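## Task

Carry the yellow tray onto the top of the two-door cabinet beside arm4, while the remaining three trays stay on top of the two-door cabinet beside arm1; when finished, every tray's load must be standing inside that tray.

## Robot and tools

Setup: four identical i2rt Big YAM arms (arm1 to arm4), each with six revolute joints, a two-finger gripper and a camera on the wrist. Four more cameras are fixed in the room: cam_arm1, cam_arm2, cam_arm3, cam_arm4. Wrist cameras are arm1_cam_wrist to arm4_cam_wrist. Reach is roughly 1.0 m from the joint1 axis. Feet (scene frame, metres): arm1 about (-3.389, 0.970, 1.097), arm2 (-0.636, 0.377, 0.910), arm3 (0.722, 2.477, 0.955), arm4 (0.746, -1.740, 0.865); each foot faces along its own +x, and arm3 and arm4 are turned roughly 180 degrees relative to arm1 and arm2.

Frame: one shared scene frame, origin on the floor, +z up, lengths in metres. The hand point sits between the finger pads, about 1 cm short of the tips; fingers extend along the hand's +z and close along its y. Orientations are quaternions written w, x, y, z. The printed hand pose can be off, more so when the arm is stretched.

move: one action for any subset of robots. Keys are arm1, arm2, arm3, arm4 (one object per robot) plus optional cameras. An arm that is omitted receives nothing new but may keep driving toward its previous target. Inside a robot's object:
- joints: absolute goals keyed by name. joint1_rad -2.879 to 2.879 (base yaw, positive counter-clockwise seen from above), joint2_rad 0 to 3.141 (shoulder), joint3_rad 0 to 3.019 (elbow, 0 is folded), joint4_rad -1.692 to 1.57 (wrist pitch, positive raises fingers), joint5_rad -1.57 to 1.57 (sideways swing, positive to the arm's right), joint6_rad -2.094 to 2.094 (roll, positive clockwise seen from behind). gripper_m 0 to 0.093 is the fingertip gap in metres. Radians for joints.
- target: a single list of 7 numbers [x, y, z, qw, qx, qy, qz], an absolute hand pose in the scene frame. The hand travels in a straight line from its current hand_target toward it. When target is given, joints may only contain gripper_m.
- speed: peak path speed in m/s, 0.002 to 0.5, default 0.25; only allowed alongside target. Rotation is capped at twice that value in rad/s.
- min_time_s: 0.1 to 8 s, the shortest duration for that robot's joint motions; used with joints.
All hand paths in one action finish together, paced by the slowest; a path lasts 0.5 to 10 s and is cut off at 10 s; an action never exceeds 15 s. Paths do not avoid obstacles or other arms. Hands trail, overshoot speed near full stretch, and often settle a centimetre or more away. Unknown keys make the call invalid; out-of-range numbers get it refused. After a refusal (or a stop that blocks the request) the rest of that reply's move, wait and finished_scene calls are skipped.
cameras: list of names, or ["all"], or [] for none. Default is all for an empty call, none otherwise. An empty move returns the full state, pictures and scene number.

wait: seconds from 0 to 10, optional cameras; commands nothing and returns state. zoom_image: camera plus region [x0, y0, x1, y1] in pixels from the top-left corner, at most 504 by 504, from that camera's newest image. read_manual: section "licences" only, no motion. finished_scene: scene 1 or 2; ends the scene irreversibly, and later calls go to the next scene.

Reading results: the line move lists each commanded arm with done or its worst status. joint_status and hand_status describe the last accepted action. off_target means it stopped short and may still push. time_out means a joint ran out of time; each joint then holds a nearby goal and keeps pushing (listed under on_its_own, where held at is the goal, not the reading); resend the current position to relieve it. not_followed, joint command not followed and pose unreachable mean a safety check held back the targets (self or arm collision avoidance); the arm may keep trying until given new goals. An arm shown as last shown was not in the action and its lines are copied from before. Joint velocities in rad/s (gripper m/s) may read within noise. Joint torques are total drive output, positive toward larger angles; values 3 and 4 wrap at ±28 N m. Images may lag the state slightly; the pictures line gives their order.

Gripper: when gripping hard the reading is up to 0.005 m narrower than the object (sometimes up to 0.002 wider); closed on nothing it shows 0 to 0.003. Commanding about 0.005 m under the contact reading gives full force; release by commanding well above the reading.

Hazards: a firm press or strong collision between two robots, including one gripper closing on another's fingers, can end the scene; no line reports robot contact. Do not knock anything to the floor or out of the work area, drop things from height, or strike fixed or heavy objects hard. Loose items may be nudged now and then. Holding loads, staying stretched or pushing into something heats motors: a MOTOR HOT line appears at 85 °C, and at 100 °C the arm goes limp (OVER-TEMPERATURE FAULT) for 30 to 60 s, its keys then reading limit_stop_at_motor_heat; resend targets afterwards. The simulation keeps running while you think, holding the last command. Smooth, quick motion is preferred.

Each tool is called after ">>>" by a JSON object that holds its "op" and its "data".

## Session

>>> {"op": "move", "data": {}}

Scene clock: 0.00 s.
Joint torques (N m): no reading
Heat: arm1: hottest gripper 25 °C; arm2: hottest joint1_rad 26 °C; arm3: hottest joint1_rad 27 °C; arm4: hottest joint4_rad 28 °C.
Joint velocities: within noise
arm1.joint_positions: joint1_rad=+0.017 joint2_rad=+0.618 joint3_rad=+1.380 joint4_rad=-1.394 joint5_rad=-0.199 joint6_rad=+0.724 gripper_m=+0.09396
arm1.joint_status: not commanded
arm1.hand: x=-3.6214 y=+0.9713 z=+1.6194 quat_wxyz=(+0.224, +0.828, -0.326, -0.397) (m; scene frame)
arm1.hand_target: x=-3.6193 y=+0.9712 z=+1.6286 quat_wxyz=(+0.226, +0.824, -0.324, -0.406) (m; scene frame)
arm1.hand_status: not commanded
arm2.joint_positions: joint1_rad=+0.060 joint2_rad=+0.620 joint3_rad=+1.451 joint4_rad=-1.200 joint5_rad=+0.159 joint6_rad=+0.139 gripper_m=+0.09396
arm2.joint_status: not commanded
arm2.hand: x=-0.8722 y=+0.3944 z=+1.5108 quat_wxyz=(-0.009, +0.818, -0.081, -0.570) (m; scene frame)
arm2.hand_target: x=-0.8680 y=+0.3946 z=+1.5238 quat_wxyz=(-0.007, +0.809, -0.081, -0.582) (m; scene frame)
arm2.hand_status: not commanded
arm3.joint_positions: joint1_rad=-0.869 joint2_rad=+0.639 joint3_rad=+1.368 joint4_rad=-1.495 joint5_rad=-0.125 joint6_rad=+0.677 gripper_m=+0.09396
arm3.joint_status: not commanded
arm3.hand: x=+0.9311 y=+2.4316 z=+1.4532 quat_wxyz=(-0.381, -0.410, -0.818, -0.131) (m; scene frame)
arm3.hand_target: x=+0.9299 y=+2.4320 z=+1.4659 quat_wxyz=(-0.395, -0.406, -0.813, -0.133) (m; scene frame)
arm3.hand_status: not commanded
arm4.joint_positions: joint1_rad=+0.612 joint2_rad=+0.648 joint3_rad=+1.318 joint4_rad=-1.473 joint5_rad=-0.255 joint6_rad=+0.101 gripper_m=+0.09396
arm4.joint_status: not commanded
arm4.hand: x=+0.9680 y=-1.6808 z=+1.3424 quat_wxyz=(-0.361, +0.036, -0.919, -0.153) (m; scene frame)
arm4.hand_target: x=+0.9670 y=-1.6810 z=+1.3518 quat_wxyz=(-0.372, +0.038, -0.915, -0.153) (m; scene frame)
arm4.hand_status: not commanded
pictures: arm1_cam_wrist, arm2_cam_wrist, arm3_cam_wrist, arm4_cam_wrist, cam_arm1, cam_arm2, cam_arm3, cam_arm4

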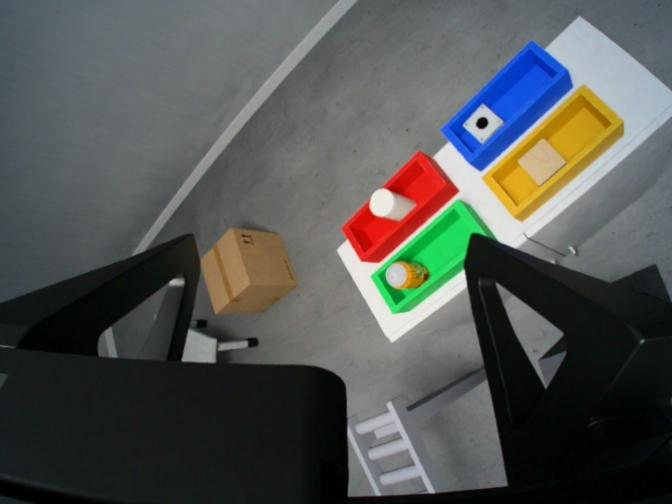

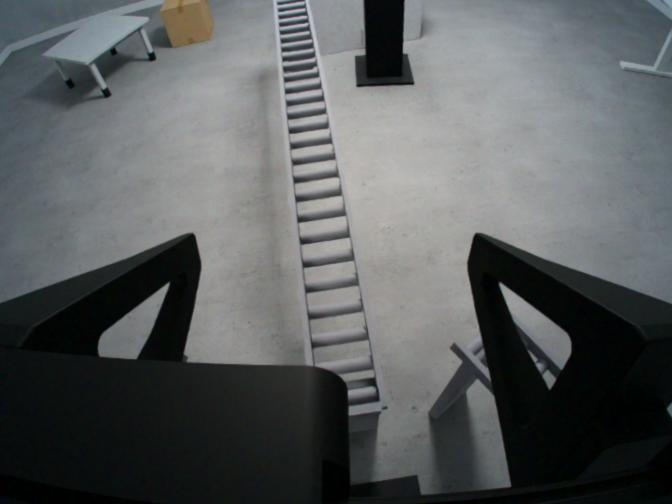

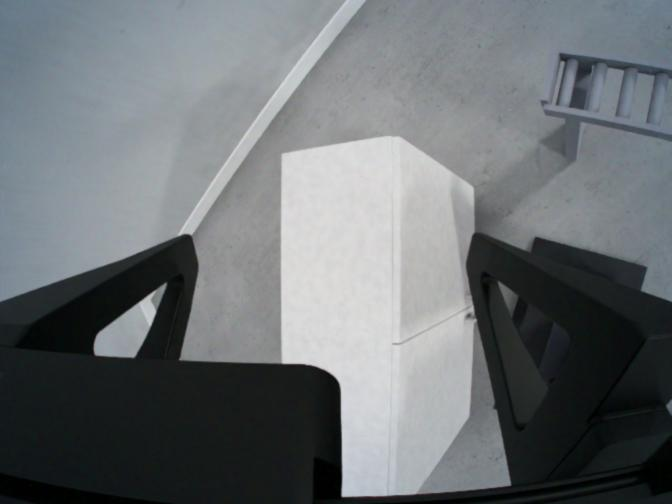

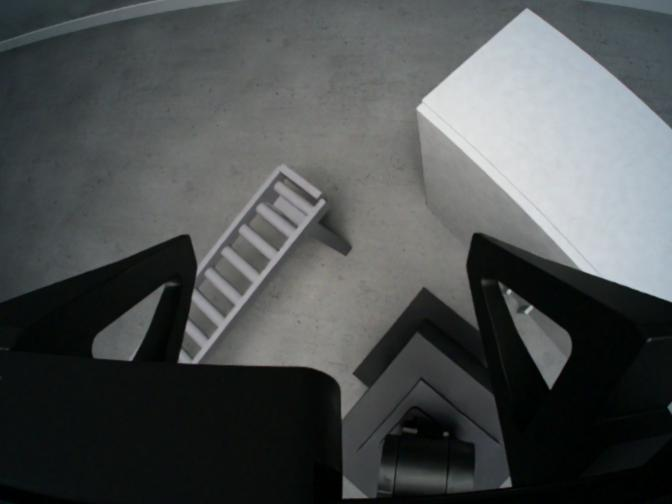

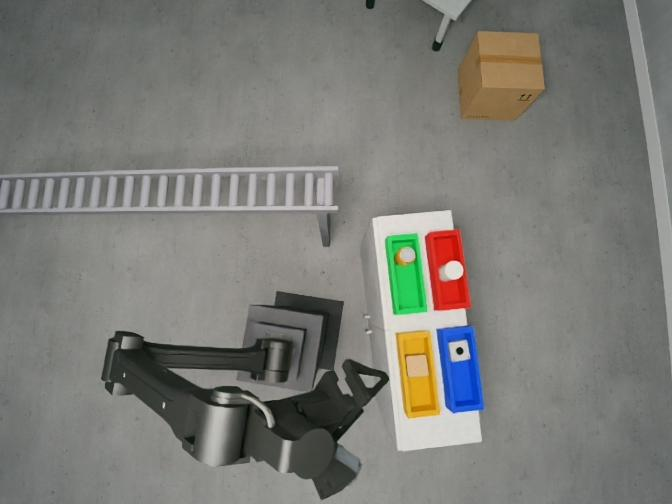

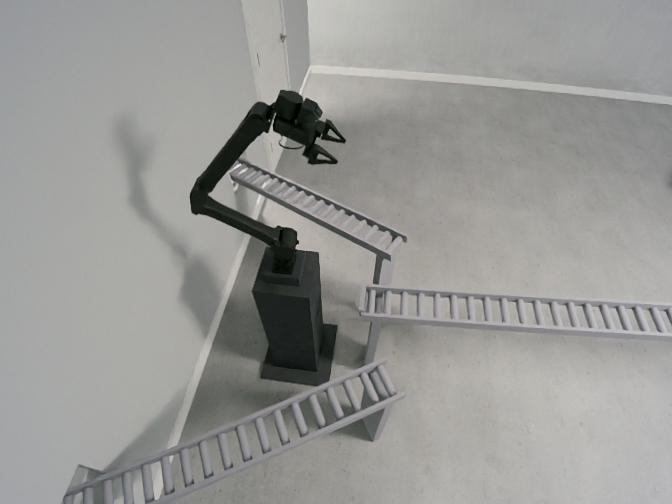

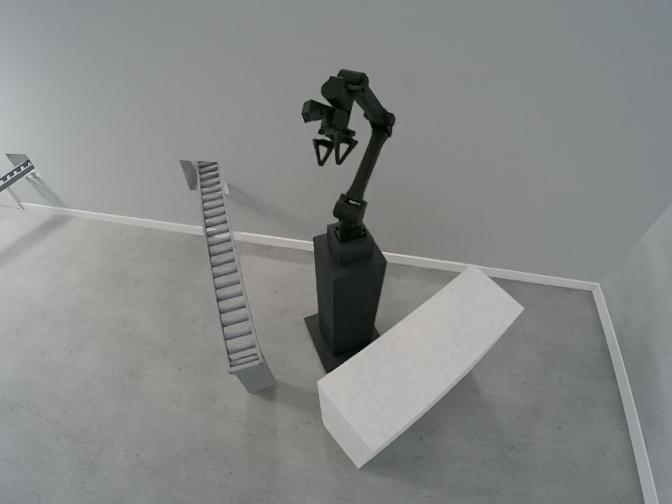

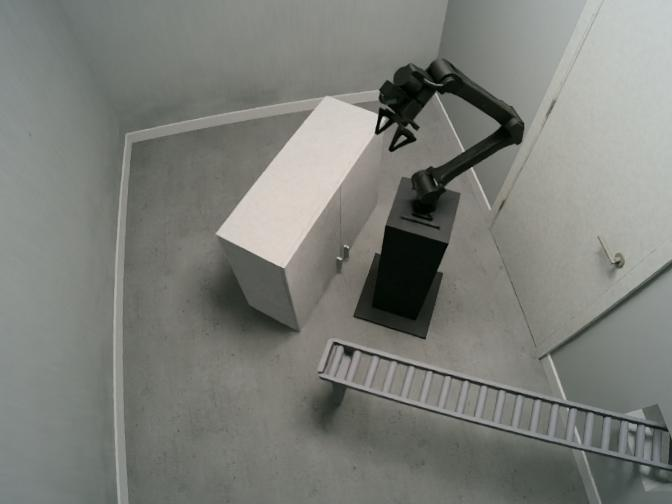

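>>> {"op": "zoom_image", "data": {"camera": "cam_arm1", "region": [200, 140, 500, 460]}}

>>> {"op": "zoom_image", "data": {"camera": "cam_arm2", "region": [200, 140, 500, 460]}}

>>> {"op": "zoom_image", "data": {"camera": "cam_arm4", "region": [200, 80, 672, 500]}}

>>> {"op": "zoom_image", "data": {"camera": "arm2_cam_wrist", "region": [160, 0, 560, 440]}}

>>> {"op": "zoom_image", "data": {"camera": "arm1_cam_wrist", "region": [320, 0, 672, 350]}}

>>> {"op": "zoom_image", "data": {"camera": "cam_arm3", "region": [0, 100, 400, 450]}}

Scaled by 1.575 from the camera's 672x504 image, which has a finer 960x720 frame.

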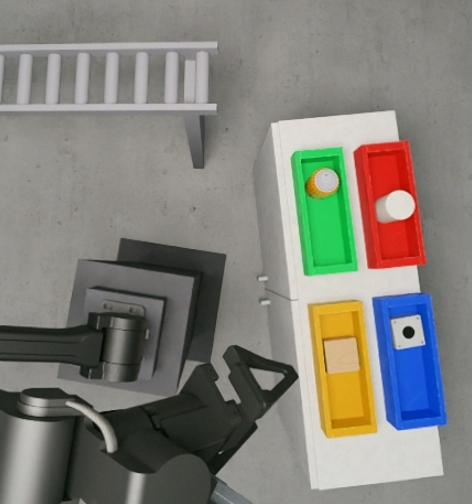

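Scaled by 1.575 from the camera's 672x504 image, which has a finer 960x720 frame.

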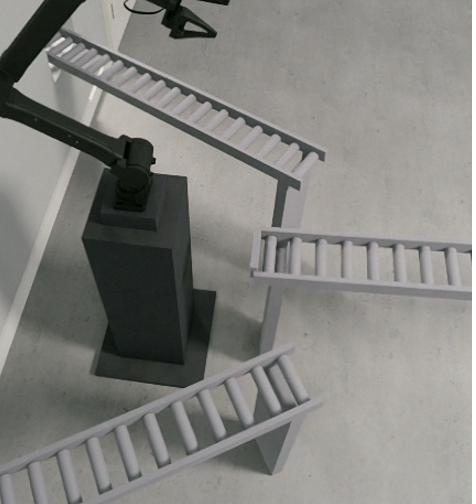

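Scaled by 1.068 from the camera's 672x504 image, which has a finer 960x720 frame.

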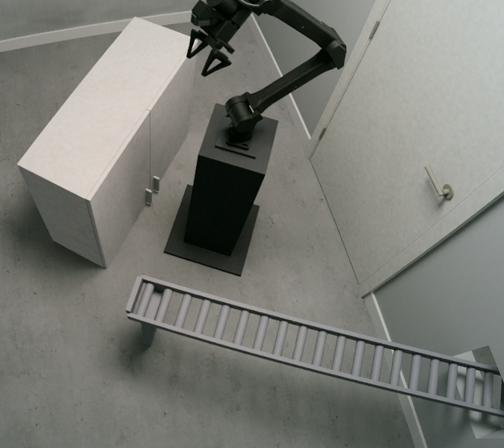

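Scaled by 1.145 from the camera's 672x504 image, which has a finer 960x720 frame.

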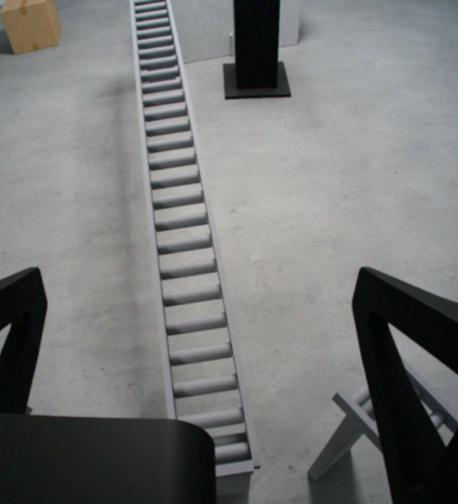

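Scaled by 1.432 from the camera's 672x504 image, which has a finer 960x720 frame.

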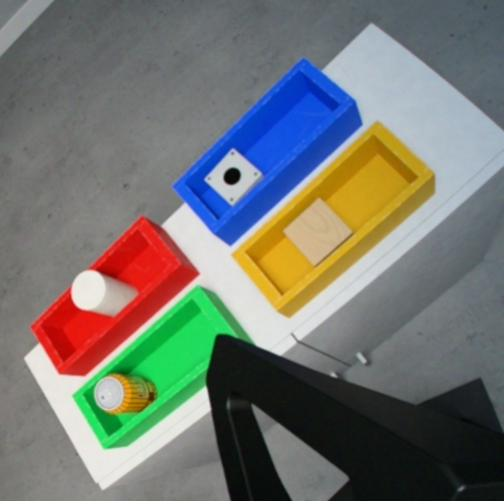

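Scaled by 1.260 from the camera's 672x504 image, which has a finer 960x720 frame.

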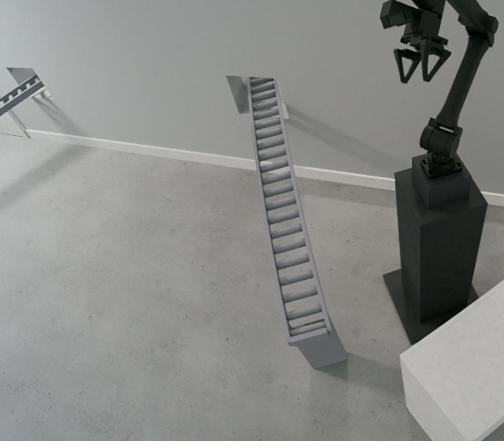

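>>> {"op": "move", "data": {"arm1": {"target":[-3.83,1.09,1.0,0,0.7507,-0.6607,0]}, "arm2": {"target":[-1.08,0.44,1.08,0,1,0,0]}, "cameras": ["arm1_cam_wrist","arm2_cam_wrist","cam_arm1"]}}

Scene clock: 8.97 s.
Joint torques (N m): arm1=[-1.26 -10.87 7.98 0.14 0.19 0] | arm2=[-0.62 -11.75 12.08 0.01 0.14 -0.2] | arm3=[0.85 1.85 10.73 2.1 0.04 -0.12] | arm4=[-0.67 1.14 10.48 1.73 -0.09 0.09]
Heat: arm1: hottest gripper 25 °C; arm2: hottest joint1_rad 26 °C; arm3: hottest joint1_rad 27 °C; arm4: hottest joint4_rad 28 °C.
move: arm1 off_target; arm2 off_target
Joint velocities: within noise
arm1.joint_positions: joint1_rad=-0.110 joint2_rad=+1.923 joint3_rad=+1.000 joint4_rad=-0.644 joint5_rad=+0.010 joint6_rad=+1.173 gripper_m=+0.09396
arm1.joint_status: not commanded
arm1.hand: x=-3.8213 y=+1.0798 z=+1.0017 quat_wxyz=(+0.000, +0.759, -0.652, +0.004) (m; scene frame)
arm1.hand_target: x=-3.8298 y=+1.0901 z=+1.0003 quat_wxyz=(+0.000, +0.751, -0.661, +0.000) (m; scene frame)
arm1.hand_status: off_target (0.014 m and 1.5 deg from the pose sent, 0.664 m and 66.3 deg at the start)
arm2.joint_positions: joint1_rad=-0.125 joint2_rad=+1.549 joint3_rad=+1.233 joint4_rad=-1.315 joint5_rad=+0.001 joint6_rad=-0.126 gripper_m=+0.09396
arm2.joint_status: not commanded
arm2.hand: x=-1.0605 y=+0.4344 z=+1.0572 quat_wxyz=(+0.005, +1.000, -0.002, +0.026) (m; scene frame)
arm2.hand_target: x=-1.0788 y=+0.4398 z=+1.0803 quat_wxyz=(+0.000, +1.000, +0.000, -0.001) (m; scene frame)
arm2.hand_status: off_target (0.031 m and 3.0 deg from the pose sent, 0.481 m and 70.3 deg at the start)
arm3, arm4: as last shown
pictures: arm1_cam_wrist, arm2_cam_wrist, cam_arm1
camera_calibration:
arm1_cam_wrist: T_world_to_cam=[[0.987845, 0.155288, 0.00690697, 3.60045], [0.121909, -0.801546, 0.585373, 0.749628], [0.0964378, -0.577416, -0.810734, 1.93116], [0, 0, 0, 1]] pos_world=[-3.83431, 1.15684, 1.10198]
arm2_cam_wrist: T_world_to_cam=[[-0.0312558, 0.999511, -0.000270337, -0.472278], [0.779867, 0.0245564, 0.625463, 0.15868], [0.625165, 0.0193385, -0.780253, 1.60397], [0, 0, 0, 1]] pos_world=[-1.14125, 0.437132, 1.15213]

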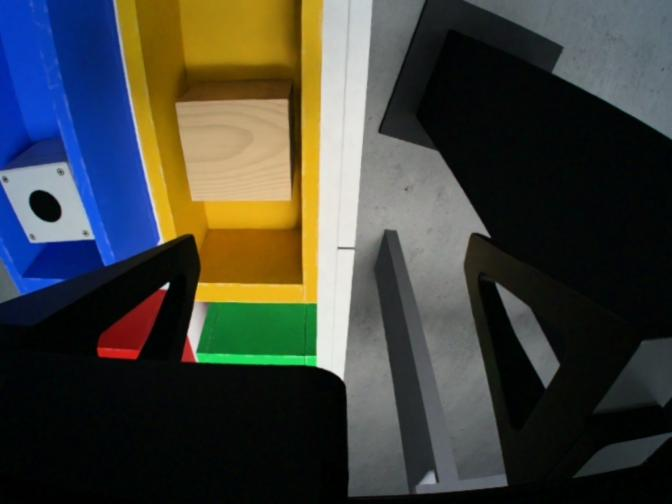

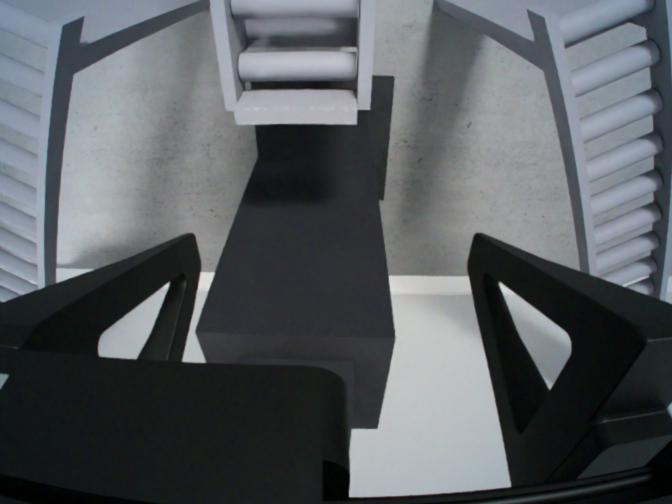

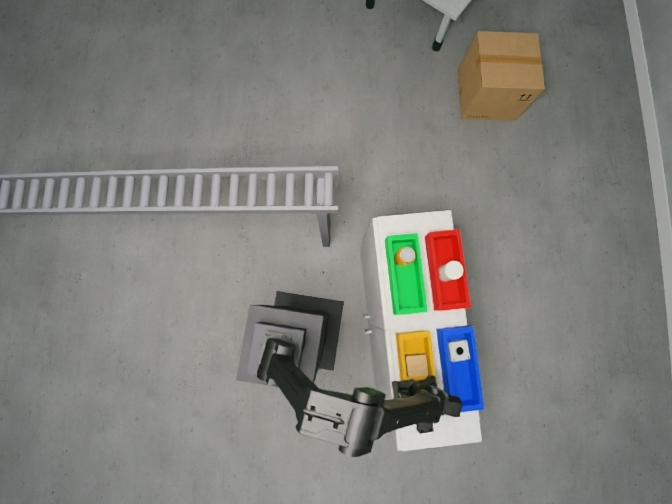

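>>> {"op": "move", "data": {"arm1": {"target":[-3.853,1.122,0.91,0,0.7507,-0.6607,0],"joints":{"gripper_m":0.06}}, "arm4": {"target":[1.18,-1.2,1.05,0,0.93,-0.37,0]}, "cameras": ["arm1_cam_wrist","arm4_cam_wrist","cam_arm1","cam_arm4"]}}

>>> {"op": "zoom_image", "data": {"camera": "arm1_cam_wrist", "region": [120, 0, 500, 300]}}

Scene clock: 18.23 s.
Joint torques (N m): arm1=[-1.32 -12.1 6.69 0.65 0.16 -0.15] | arm2=[-0.62 -11.75 12.1 0.02 0.14 -0.19] | arm3=[1.08 1.96 10.77 2.15 0.05 -0.11] | arm4=[0.32 -19.78 13.39 -0.2 0.04 0]
Heat: arm1: hottest gripper 25 °C; arm2: hottest joint2_rad 27 °C; arm3: hottest joint1_rad 27 °C; arm4: hottest joint1_rad 27 °C.
move: arm1 off_target; arm4 off_target
Joint velocities: within noise
arm1.joint_positions: joint1_rad=-0.162 joint2_rad=+2.166 joint3_rad=+1.117 joint4_rad=-0.518 joint5_rad=+0.010 joint6_rad=+1.136 gripper_m=+0.06008
arm1.joint_status: all done
arm1.hand: x=-3.8469 y=+1.1110 z=+0.9178 quat_wxyz=(-0.001, +0.754, -0.657, +0.004) (m; scene frame)
arm1.hand_target: x=-3.8526 y=+1.1219 z=+0.9103 quat_wxyz=(+0.000, +0.751, -0.661, +0.000) (m; scene frame)
arm1.hand_status: off_target (0.015 m and 0.7 deg from the pose sent, 0.106 m and 1.5 deg at the start)
arm2, arm3: as last shown
arm4.joint_positions: joint1_rad=+1.417 joint2_rad=+2.234 joint3_rad=+2.337 joint4_rad=-1.686 joint5_rad=-0.003 joint6_rad=-1.480 gripper_m=+0.09397
arm4.joint_status: not commanded
arm4.hand: x=+1.1804 y=-1.2113 z=+1.0478 quat_wxyz=(+0.002, +0.925, -0.380, -0.002) (m; scene frame)
arm4.hand_target: x=+1.1796 y=-1.2004 z=+1.0499 quat_wxyz=(-0.004, +0.929, -0.370, +0.001) (m; scene frame)
arm4.hand_status: off_target (0.011 m and 1.3 deg from the pose sent, 0.601 m and 136.1 deg at the start; a joint's target at an end of its range on 20 of 173 steps)
pictures: arm1_cam_wrist, arm4_cam_wrist, cam_arm1, cam_arm4
camera_calibration:
arm1_cam_wrist: T_world_to_cam=[[0.990042, 0.140589, 0.00715642, 3.64603], [0.109854, -0.803391, 0.585231, 0.782782], [0.0880265, -0.578617, -0.810835, 1.85263], [0, 0, 0, 1]] pos_world=[-3.85879, 1.18825, 1.01798]
arm4_cam_wrist: T_world_to_cam=[[0.704511, 0.709675, -0.00499388, 0.0326823], [0.576288, -0.567959, 0.587635, -1.9813], [0.414194, -0.416873, -0.809111, -0.020645], [0, 0, 0, 1]] pos_world=[1.12732, -1.1571, 1.14774]

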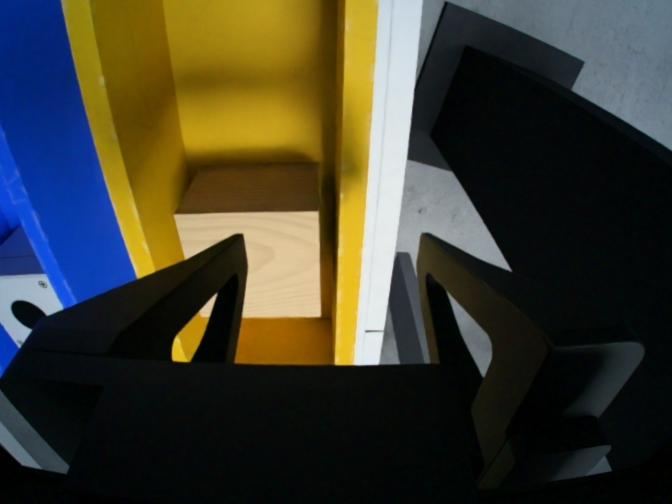

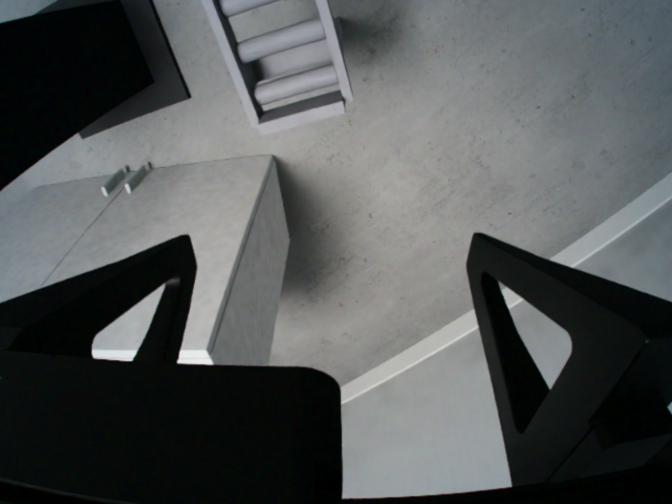

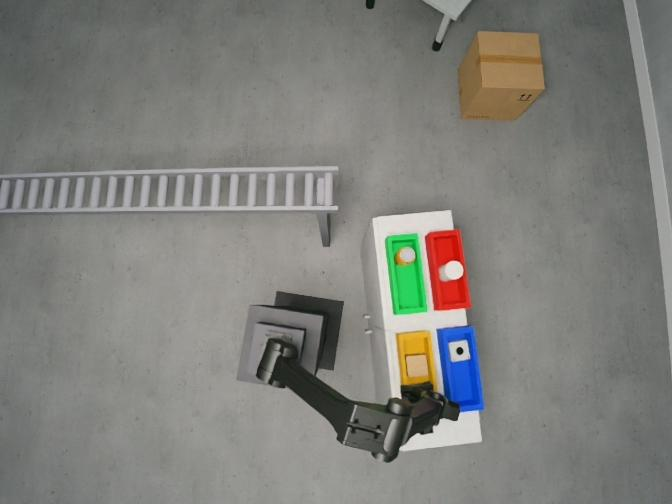

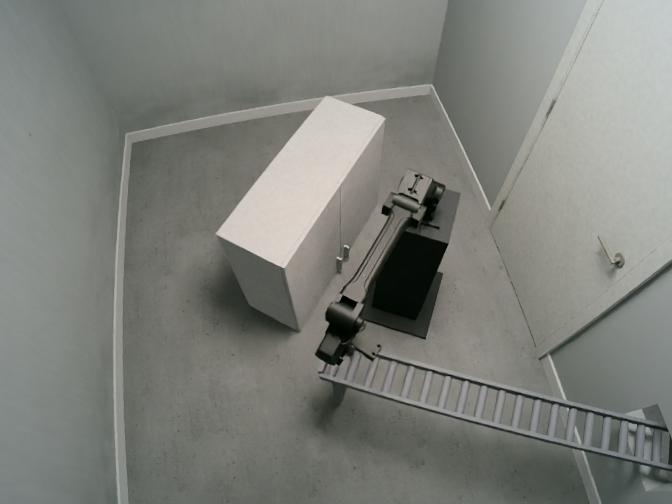

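Scaled by 1.326 from the camera's 672x504 image, which has a finer 960x720 frame.

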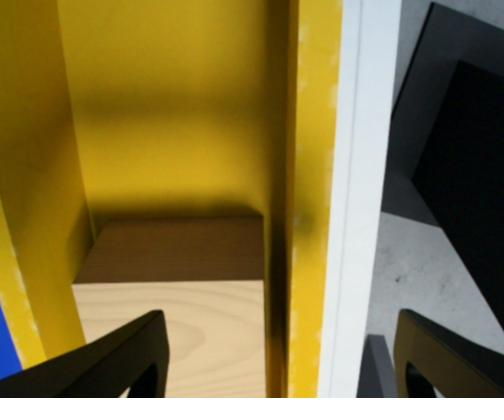

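>>> {"op": "move", "data": {"arm1": {"target":[-3.838,1.096,0.822,0,0.7507,-0.6607,0],"speed":0.15}, "cameras": ["arm1_cam_wrist","cam_arm1"]}}

>>> {"op": "zoom_image", "data": {"camera": "arm1_cam_wrist", "region": [160, 50, 500, 390]}}

Scene clock: 20.80 s.
Joint torques (N m): arm1=[1.2 -12.69 4.15 0.61 0.11 0] | arm2=[-0.62 -11.75 12.1 0.01 0.14 -0.19] | arm3=[0.91 1.85 10.8 2.15 0.05 -0.12] | arm4=[0.26 -19.72 13.39 -0.2 0.03 0.01]
Heat: arm1: hottest gripper 25 °C; arm2: hottest joint2_rad 27 °C; arm3: hottest joint1_rad 27 °C; arm4: hottest joint1_rad 27 °C.
move: arm1 off_target
Joint velocities: within noise
arm1.joint_positions: joint1_rad=-0.155 joint2_rad=+2.364 joint3_rad=+1.126 joint4_rad=-0.324 joint5_rad=+0.011 joint6_rad=+1.163 gripper_m=+0.06008
arm1.joint_status: not commanded
arm1.hand: x=-3.8324 y=+1.1022 z=+0.8300 quat_wxyz=(+0.000, +0.747, -0.665, +0.002) (m; scene frame)
arm1.hand_target: x=-3.8377 y=+1.0960 z=+0.8222 quat_wxyz=(+0.000, +0.751, -0.661, +0.000) (m; scene frame)
arm1.hand_status: off_target (0.012 m and 0.6 deg from the pose sent, 0.097 m and 0.7 deg at the start)
arm2, arm3, arm4: as last shown
arm4.joint_positions: joint1_rad=+1.417 joint2_rad=+2.234 joint3_rad=+2.337 joint4_rad=-1.686 joint5_rad=-0.003 joint6_rad=-1.481 gripper_m=+0.09397
pictures: arm1_cam_wrist, cam_arm1
camera_calibration:
arm1_cam_wrist: T_world_to_cam=[[0.99262, 0.121221, 0.00326304, 3.66801], [0.0966607, -0.807181, 0.582336, 0.781513], [0.0732253, -0.577723, -0.812942, 1.71914], [0, 0, 0, 1]] pos_world=[-3.84237, 1.17937, 0.930487]

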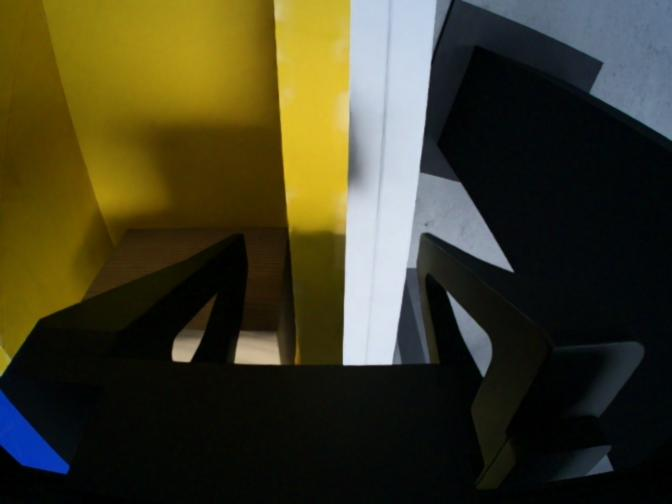

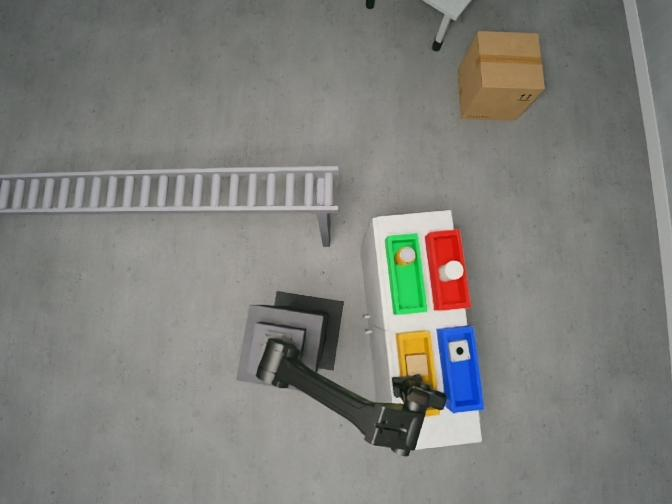

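Scaled by 1.482 from the camera's 672x504 image, which has a finer 960x720 frame.

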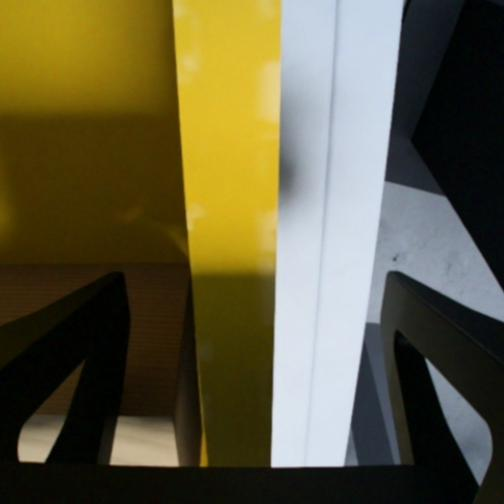

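>>> {"op": "move", "data": {"arm1": {"target":[-3.846,1.083,0.800,0,0.7507,-0.6607,0],"speed":0.1}, "cameras": ["arm1_cam_wrist"]}}

>>> {"op": "move", "data": {"arm1": {"joints":{"gripper_m":0.0}}, "cameras": ["arm1_cam_wrist"]}}

Scene clock: 22.43 s.
Joint torques (N m): arm1=[1.67 -12.34 4.04 0.57 0.05 -0.01] | arm2=[-0.62 -11.75 12.08 0.02 0.14 -0.19] | arm3=[0.97 1.9 10.81 2.14 0.05 -0.11] | arm4=[0.32 -19.72 13.41 -0.18 0.03 0]
Heat: arm1: hottest gripper 25 °C; arm2: hottest joint2_rad 27 °C; arm3: hottest joint1_rad 27 °C; arm4: hottest joint1_rad 27 °C.
move: arm1 off_target
Joint velocities: within noise
arm1.joint_positions: joint1_rad=-0.131 joint2_rad=+2.413 joint3_rad=+1.166 joint4_rad=-0.302 joint5_rad=+0.013 joint6_rad=+1.193 gripper_m=+0.06007
arm1.joint_status: not commanded
arm1.hand: x=-3.8453 y=+1.0945 z=+0.8134 quat_wxyz=(+0.002, +0.745, -0.667, -0.005) (m; scene frame)
arm1.hand_target: x=-3.8456 y=+1.0832 z=+0.8005 quat_wxyz=(+0.000, +0.751, -0.661, +0.000) (m; scene frame)
arm1.hand_status: off_target (0.018 m and 1.2 deg from the pose sent, 0.038 m and 0.6 deg at the start)
arm2, arm3, arm4: as last shown
pictures: arm1_cam_wrist
camera_calibration:
arm1_cam_wrist: T_world_to_cam=[[0.993456, 0.113889, -0.00857601, 3.70269], [0.0979645, -0.811126, 0.576608, 0.800212], [0.0587132, -0.573675, -0.816976, 1.64516], [0, 0, 0, 1]] pos_world=[-3.85344, 1.17117, 0.914403]

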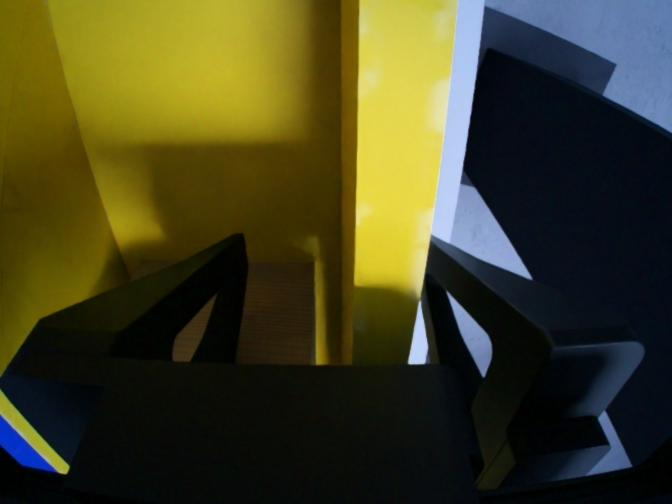

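Scene clock: 23.13 s.
Joint torques (N m): arm1=[1.44 -12.57 3.69 0.44 0.03 -0.01] | arm2=[-0.62 -11.75 12.1 0.02 0.14 -0.19] | arm3=[0.85 1.85 10.81 2.15 0.05 -0.11] | arm4=[0.26 -19.72 13.41 -0.2 0.03 0]
Heat: arm1: hottest gripper 25 °C; arm2: hottest joint2_rad 27 °C; arm3: hottest joint1_rad 27 °C; arm4: hottest joint1_rad 27 °C.
move: arm1 off_target
Joint velocities: within noise
arm1.joint_positions: joint1_rad=-0.128 joint2_rad=+2.418 joint3_rad=+1.169 joint4_rad=-0.300 joint5_rad=+0.014 joint6_rad=+1.193 gripper_m=+0.01241
arm1.joint_status: gripper_m off_target (ended at +0.01244, target +0.00000)
arm1.hand: x=-3.8461 y=+1.0929 z=+0.8112 quat_wxyz=(+0.002, +0.746, -0.666, -0.005) (m; scene frame)
arm1.hand_target: x=-3.8454 y=+1.0830 z=+0.8005 quat_wxyz=(+0.000, +0.751, -0.661, +0.000) (m; scene frame)
arm1.hand_status: not commanded
arm2, arm3, arm4: as last shown
pictures: arm1_cam_wrist
camera_calibration:
arm1_cam_wrist: T_world_to_cam=[[0.992973, 0.118014, -0.00877404, 3.69745], [0.101475, -0.810974, 0.576216, 0.813859], [0.0608859, -0.573057, -0.817251, 1.65044], [0, 0, 0, 1]] pos_world=[-3.85455, 1.16946, 0.912303]

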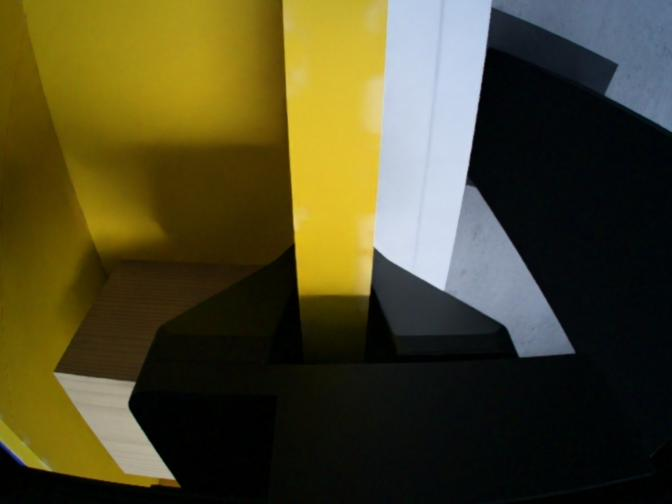

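>>> {"op": "move", "data": {"arm1": {"target":[-3.845,1.083,0.90,0,0.7507,-0.6607,0],"speed":0.12}, "cameras": ["arm1_cam_wrist","cam_arm1"]}}

Scene clock: 25.07 s.
Joint torques (N m): arm1=[1.32 -15.5 3.89 -0.12 -0.06 0] | arm2=[-0.62 -11.75 12.08 0.02 0.14 -0.19] | arm3=[0.85 1.79 10.77 2.17 0.05 -0.12] | arm4=[0.26 -19.78 13.41 -0.2 0.03 0.01]
Heat: arm1: hottest gripper 25 °C; arm2: hottest joint2_rad 27 °C; arm3: hottest joint1_rad 27 °C; arm4: hottest joint1_rad 27 °C.
move: arm1 off_target
Joint velocities: within noise
arm1.joint_positions: joint1_rad=-0.124 joint2_rad=+2.219 joint3_rad=+1.086 joint4_rad=-0.448 joint5_rad=+0.016 joint6_rad=+1.195 gripper_m=+0.01241
arm1.joint_status: not commanded
arm1.hand: x=-3.8346 y=+1.0893 z=+0.8891 quat_wxyz=(-0.006, +0.747, -0.665, +0.009) (m; scene frame)
arm1.hand_target: x=-3.8449 y=+1.0830 z=+0.8999 quat_wxyz=(+0.000, +0.751, -0.661, +0.000) (m; scene frame)
arm1.hand_status: off_target (0.016 m and 1.4 deg from the pose sent, 0.089 m and 1.0 deg at the start)
arm2, arm3, arm4: as last shown
pictures: arm1_cam_wrist, cam_arm1
camera_calibration:
arm1_cam_wrist: T_world_to_cam=[[0.992542, 0.11998, 0.0215507, 3.65632], [0.0848671, -0.807031, 0.584378, 0.689714], [0.0875061, -0.578191, -0.811195, 1.81365], [0, 0, 0, 1]] pos_world=[-3.84629, 1.16657, 0.98937]

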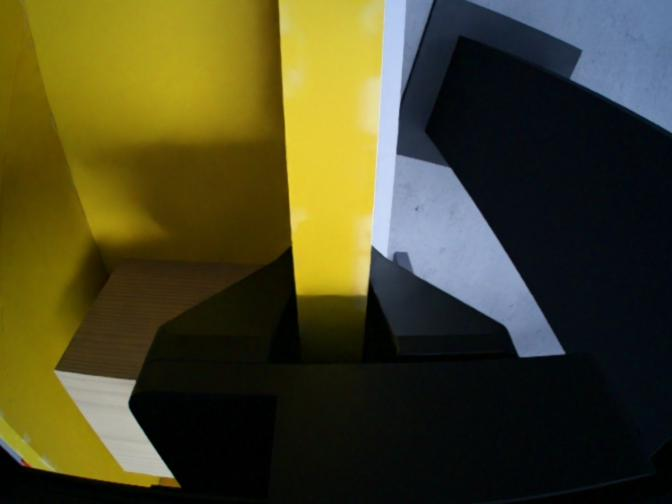

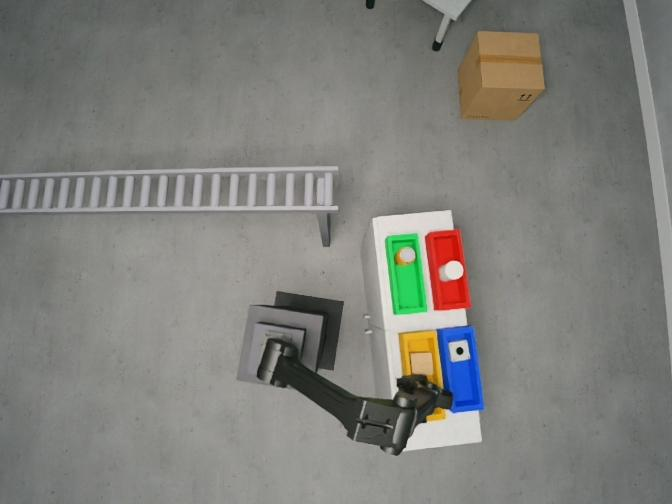

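>>> {"op": "move", "data": {"arm1": {"target":[-3.83,1.07,1.08,0,0.7507,-0.6607,0],"speed":0.2}}}

>>> {"op": "move", "data": {"arm1": {"joints":{"joint1_rad":1.78,"joint6_rad":1.64},"min_time_s":3.5}, "cameras": ["arm1_cam_wrist","cam_arm1"]}}

Scene clock: 28.00 s.
Joint torques (N m): arm1=[1.2 -13.57 8.06 -0.16 -0.06 0.04] | arm2=[-0.62 -11.75 12.08 0.02 0.14 -0.19] | arm3=[0.73 1.79 10.78 2.15 0.04 -0.13] | arm4=[0.26 -19.72 13.41 -0.2 0.03 0.01]
Heat: arm1: hottest gripper 25 °C; arm2: hottest joint2_rad 27 °C; arm3: hottest joint1_rad 27 °C; arm4: hottest joint1_rad 27 °C.
move: arm1 off_target
Joint velocities: within noise
arm1.joint_positions: joint1_rad=-0.098 joint2_rad=+1.791 joint3_rad=+1.032 joint4_rad=-0.831 joint5_rad=+0.016 joint6_rad=+1.220 gripper_m=+0.01241
arm1.joint_status: not commanded
arm1.hand: x=-3.8187 y=+1.0755 z=+1.0664 quat_wxyz=(-0.008, +0.747, -0.664, +0.013) (m; scene frame)
arm1.hand_target: x=-3.8297 y=+1.0699 z=+1.0799 quat_wxyz=(+0.000, +0.751, -0.661, +0.000) (m; scene frame)
arm1.hand_status: off_target (0.019 m and 1.8 deg from the pose sent, 0.192 m and 1.4 deg at the start)
arm2, arm3, arm4: as last shown
pictures: none

Scene clock: 32.17 s.
Joint torques (N m): arm1=[-0.15 -13.1 8.34 -0.05 -0.07 0.01] | arm2=[-0.62 -11.75 12.1 0.02 0.14 -0.19] | arm3=[0.97 1.79 10.77 2.18 0.06 -0.12] | arm4=[0.32 -19.72 13.41 -0.2 0.04 0]
Heat: arm1: hottest gripper 26 °C; arm2: hottest joint2_rad 27 °C; arm3: hottest joint1_rad 27 °C; arm4: hottest joint1_rad 27 °C.
move: arm1 done
Joint velocities: within noise
arm1.joint_positions: joint1_rad=+1.780 joint2_rad=+1.791 joint3_rad=+1.032 joint4_rad=-0.834 joint5_rad=+0.016 joint6_rad=+1.633 gripper_m=+0.01241
arm1.joint_status: all done
arm1.hand: x=-3.3593 y=+0.5283 z=+1.0783 quat_wxyz=(-0.003, +1.000, +0.005, -0.005) (m; scene frame)
arm1.hand_target: x=-3.3581 y=+0.5187 z=+1.0920 quat_wxyz=(+0.013, +1.000, +0.002, -0.002) (m; scene frame)
arm1.hand_status: not commanded
arm2, arm4: as last shown
arm3.joint_positions: joint1_rad=-0.869 joint2_rad=+0.639 joint3_rad=+1.368 joint4_rad=-1.495 joint5_rad=-0.125 joint6_rad=+0.677 gripper_m=+0.09396
arm3.joint_status: not commanded
arm3.hand: x=+0.9311 y=+2.4316 z=+1.4532 quat_wxyz=(-0.381, -0.410, -0.818, -0.131) (m; scene frame)
arm3.hand_target: x=+0.9299 y=+2.4320 z=+1.4659 quat_wxyz=(-0.395, -0.406, -0.813, -0.133) (m; scene frame)
arm3.hand_status: not commanded
pictures: arm1_cam_wrist, cam_arm1
camera_calibration:
arm1_cam_wrist: T_world_to_cam=[[-0.0153383, 0.999862, 0.0063178, -0.586317], [0.819953, 0.00896189, 0.57236, 2.13724], [0.572225, 0.0139594, -0.819978, 2.92613], [0, 0, 0, 1]] pos_world=[-3.43584, 0.526236, 1.1798]

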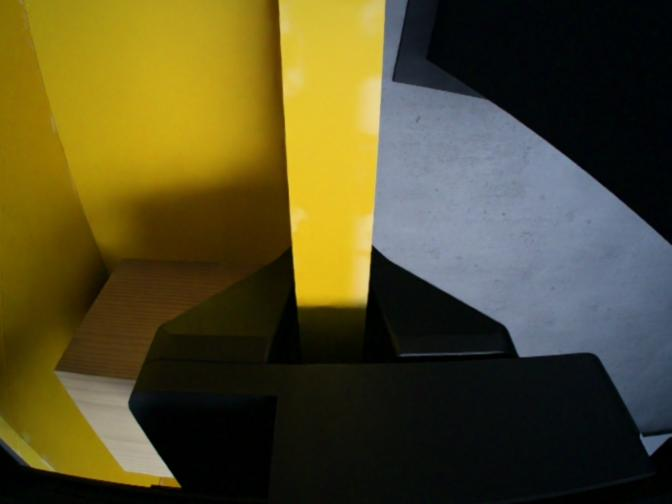

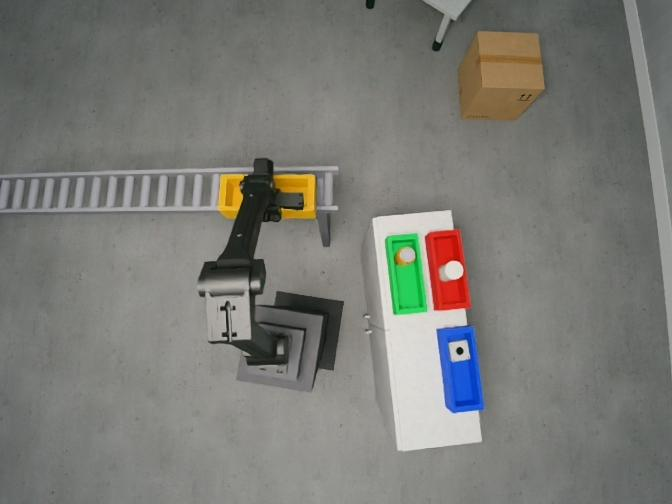

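>>> {"op": "move", "data": {"arm1": {"target":[-3.35,0.462,1.0,0,0.9999,0.0166,0],"speed":0.15}, "cameras": ["arm1_cam_wrist","cam_arm1"]}}

>>> {"op": "zoom_image", "data": {"camera": "cam_arm1", "region": [180, 120, 380, 270]}}

Scene clock: 35.23 s.
Joint torques (N m): arm1=[0.32 -14.56 10.07 0.51 -0.21 -0.17] | arm2=[-0.62 -11.75 12.1 0.02 0.14 -0.19] | arm3=[0.91 1.9 10.8 2.18 0.04 -0.12] | arm4=[0.26 -19.72 13.41 -0.2 0.03 0.01]
Heat: arm1: hottest gripper 26 °C; arm2: hottest joint2_rad 28 °C; arm3: hottest joint1_rad 27 °C; arm4: hottest joint1_rad 27 °C.
move: arm1 off_target
Joint velocities: within noise
arm1.joint_positions: joint1_rad=+1.780 joint2_rad=+2.063 joint3_rad=+1.159 joint4_rad=-0.742 joint5_rad=+0.014 joint6_rad=+1.624 gripper_m=+0.01241
arm1.joint_status: not commanded
arm1.hand: x=-3.3556 y=+0.4914 z=+0.9893 quat_wxyz=(-0.030, +0.999, +0.010, -0.005) (m; scene frame)
arm1.hand_target: x=-3.3500 y=+0.4631 z=+1.0011 quat_wxyz=(+0.000, +1.000, +0.017, +0.000) (m; scene frame)
arm1.hand_status: off_target (0.032 m and 3.5 deg from the pose sent, 0.103 m and 1.4 deg at the start)
arm2.joint_positions: joint1_rad=-0.125 joint2_rad=+1.549 joint3_rad=+1.233 joint4_rad=-1.315 joint5_rad=+0.001 joint6_rad=-0.126 gripper_m=+0.09396
arm2.joint_status: not commanded
arm2.hand: x=-1.0605 y=+0.4344 z=+1.0572 quat_wxyz=(+0.005, +1.000, -0.002, +0.026) (m; scene frame)
arm2.hand_target: x=-1.0788 y=+0.4398 z=+1.0803 quat_wxyz=(+0.000, +1.000, +0.000, -0.001) (m; scene frame)
arm2.hand_status: not commanded
arm3, arm4: as last shown
pictures: arm1_cam_wrist, cam_arm1
camera_calibration:
arm1_cam_wrist: T_world_to_cam=[[-0.0247371, 0.997903, 0.0598165, -0.632373], [0.820735, -0.0138901, 0.57114, 2.20056], [0.570773, 0.0632218, -0.818671, 2.8211], [0, 0, 0, 1]] pos_world=[-3.43193, 0.483258, 1.09056]

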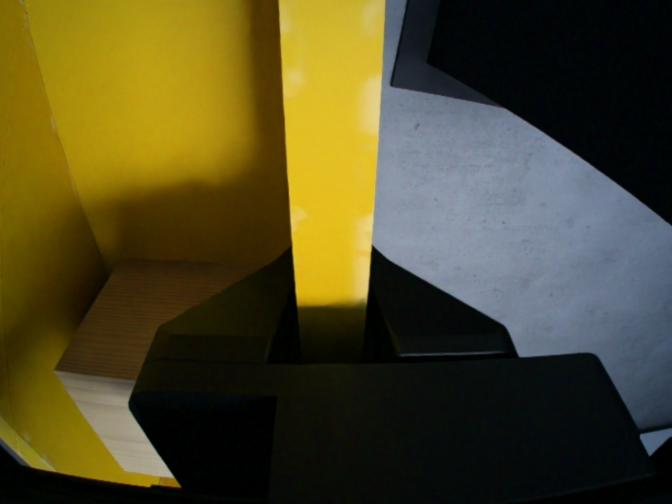

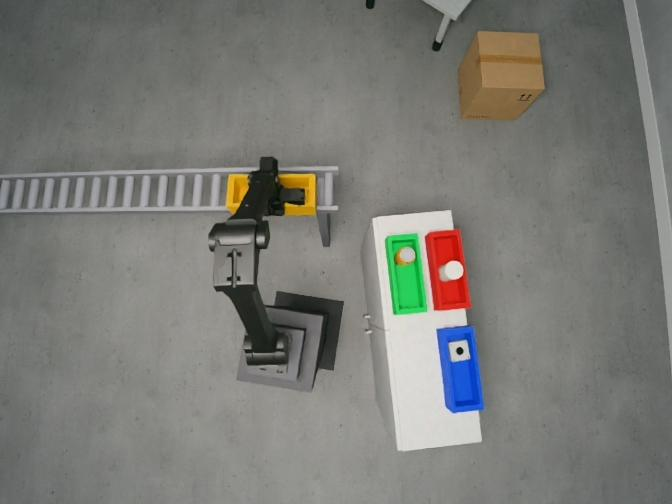

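Scaled by 2.520 from the camera's 672x504 image, which has a finer 960x720 frame.

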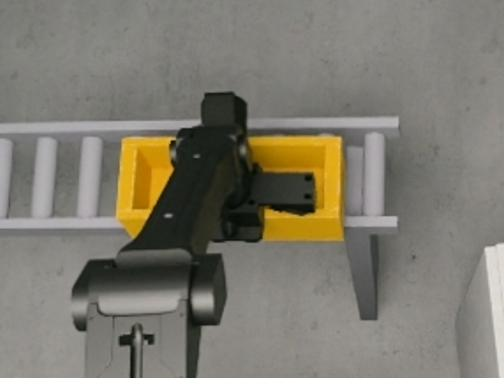

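>>> {"op": "move", "data": {"arm1": {"target":[-3.35,0.432,0.94,0,0.9999,0.0166,0],"speed":0.12}, "cameras": ["arm1_cam_wrist","cam_arm1"]}}

>>> {"op": "zoom_image", "data": {"camera": "cam_arm1", "region": [180, 120, 380, 270]}}

Scene clock: 37.77 s.
Joint torques (N m): arm1=[-0.09 -15.56 9.06 0.61 -0.2 -0.16] | arm2=[-0.62 -11.75 12.1 0.01 0.14 -0.19] | arm3=[0.79 1.9 10.8 2.11 0.05 -0.12] | arm4=[0.32 -19.72 13.39 -0.2 0.04 0]
Heat: arm1: hottest gripper 26 °C; arm2: hottest joint2_rad 28 °C; arm3: hottest joint1_rad 27 °C; arm4: hottest joint1_rad 27 °C.
move: arm1 off_target
Joint velocities: within noise
arm1.joint_positions: joint1_rad=+1.780 joint2_rad=+2.238 joint3_rad=+1.272 joint4_rad=-0.681 joint5_rad=+0.014 joint6_rad=+1.619 gripper_m=+0.01241
arm1.joint_status: not commanded
arm1.hand: x=-3.3529 y=+0.4610 z=+0.9293 quat_wxyz=(-0.030, +0.999, +0.013, -0.005) (m; scene frame)
arm1.hand_target: x=-3.3500 y=+0.4329 z=+0.9410 quat_wxyz=(+0.000, +1.000, +0.017, +0.000) (m; scene frame)
arm1.hand_status: off_target (0.031 m and 3.5 deg from the pose sent, 0.077 m and 3.5 deg at the start)
arm2, arm3: as last shown
arm4.joint_positions: joint1_rad=+1.417 joint2_rad=+2.234 joint3_rad=+2.337 joint4_rad=-1.686 joint5_rad=-0.003 joint6_rad=-1.481 gripper_m=+0.09397
arm4.joint_status: not commanded
arm4.hand: x=+1.1804 y=-1.2113 z=+1.0478 quat_wxyz=(+0.002, +0.925, -0.380, -0.002) (m; scene frame)
arm4.hand_target: x=+1.1796 y=-1.2004 z=+1.0499 quat_wxyz=(-0.004, +0.929, -0.370, +0.001) (m; scene frame)
arm4.hand_status: not commanded
pictures: arm1_cam_wrist, cam_arm1
camera_calibration:
arm1_cam_wrist: T_world_to_cam=[[-0.029675, 0.997713, 0.0607375, -0.615675], [0.820694, -0.0103673, 0.571273, 2.23039], [0.570596, 0.0667995, -0.818509, 2.77006], [0, 0, 0, 1]] pos_world=[-3.42932, 0.452352, 1.03055]

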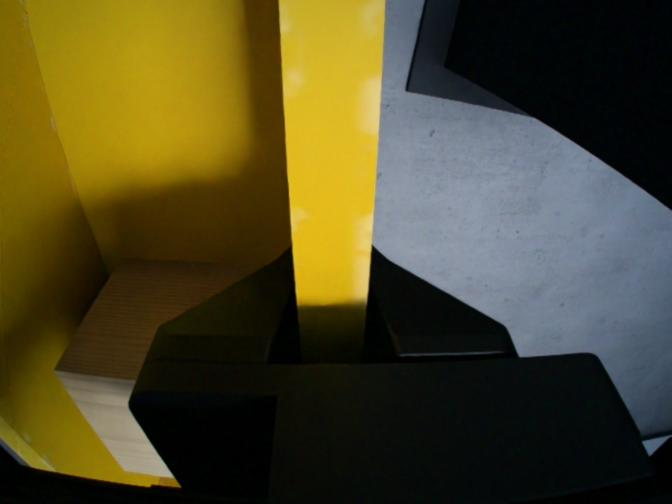

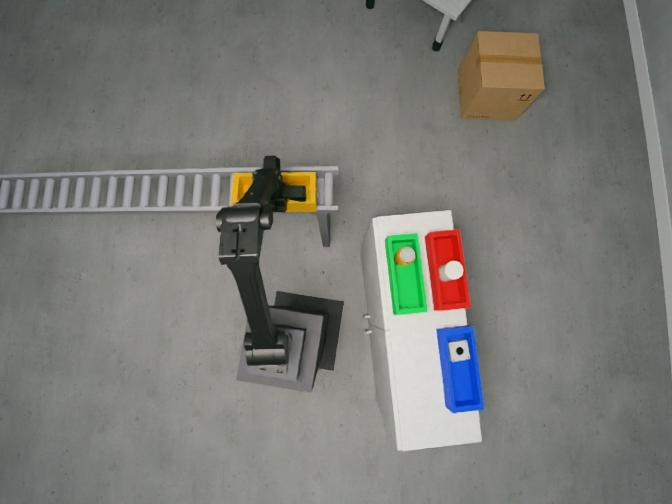

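Scaled by 2.520 from the camera's 672x504 image, which has a finer 960x720 frame.

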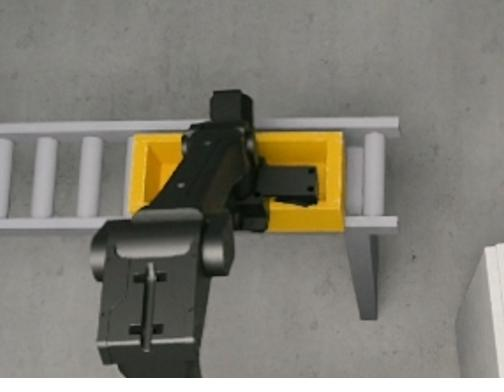

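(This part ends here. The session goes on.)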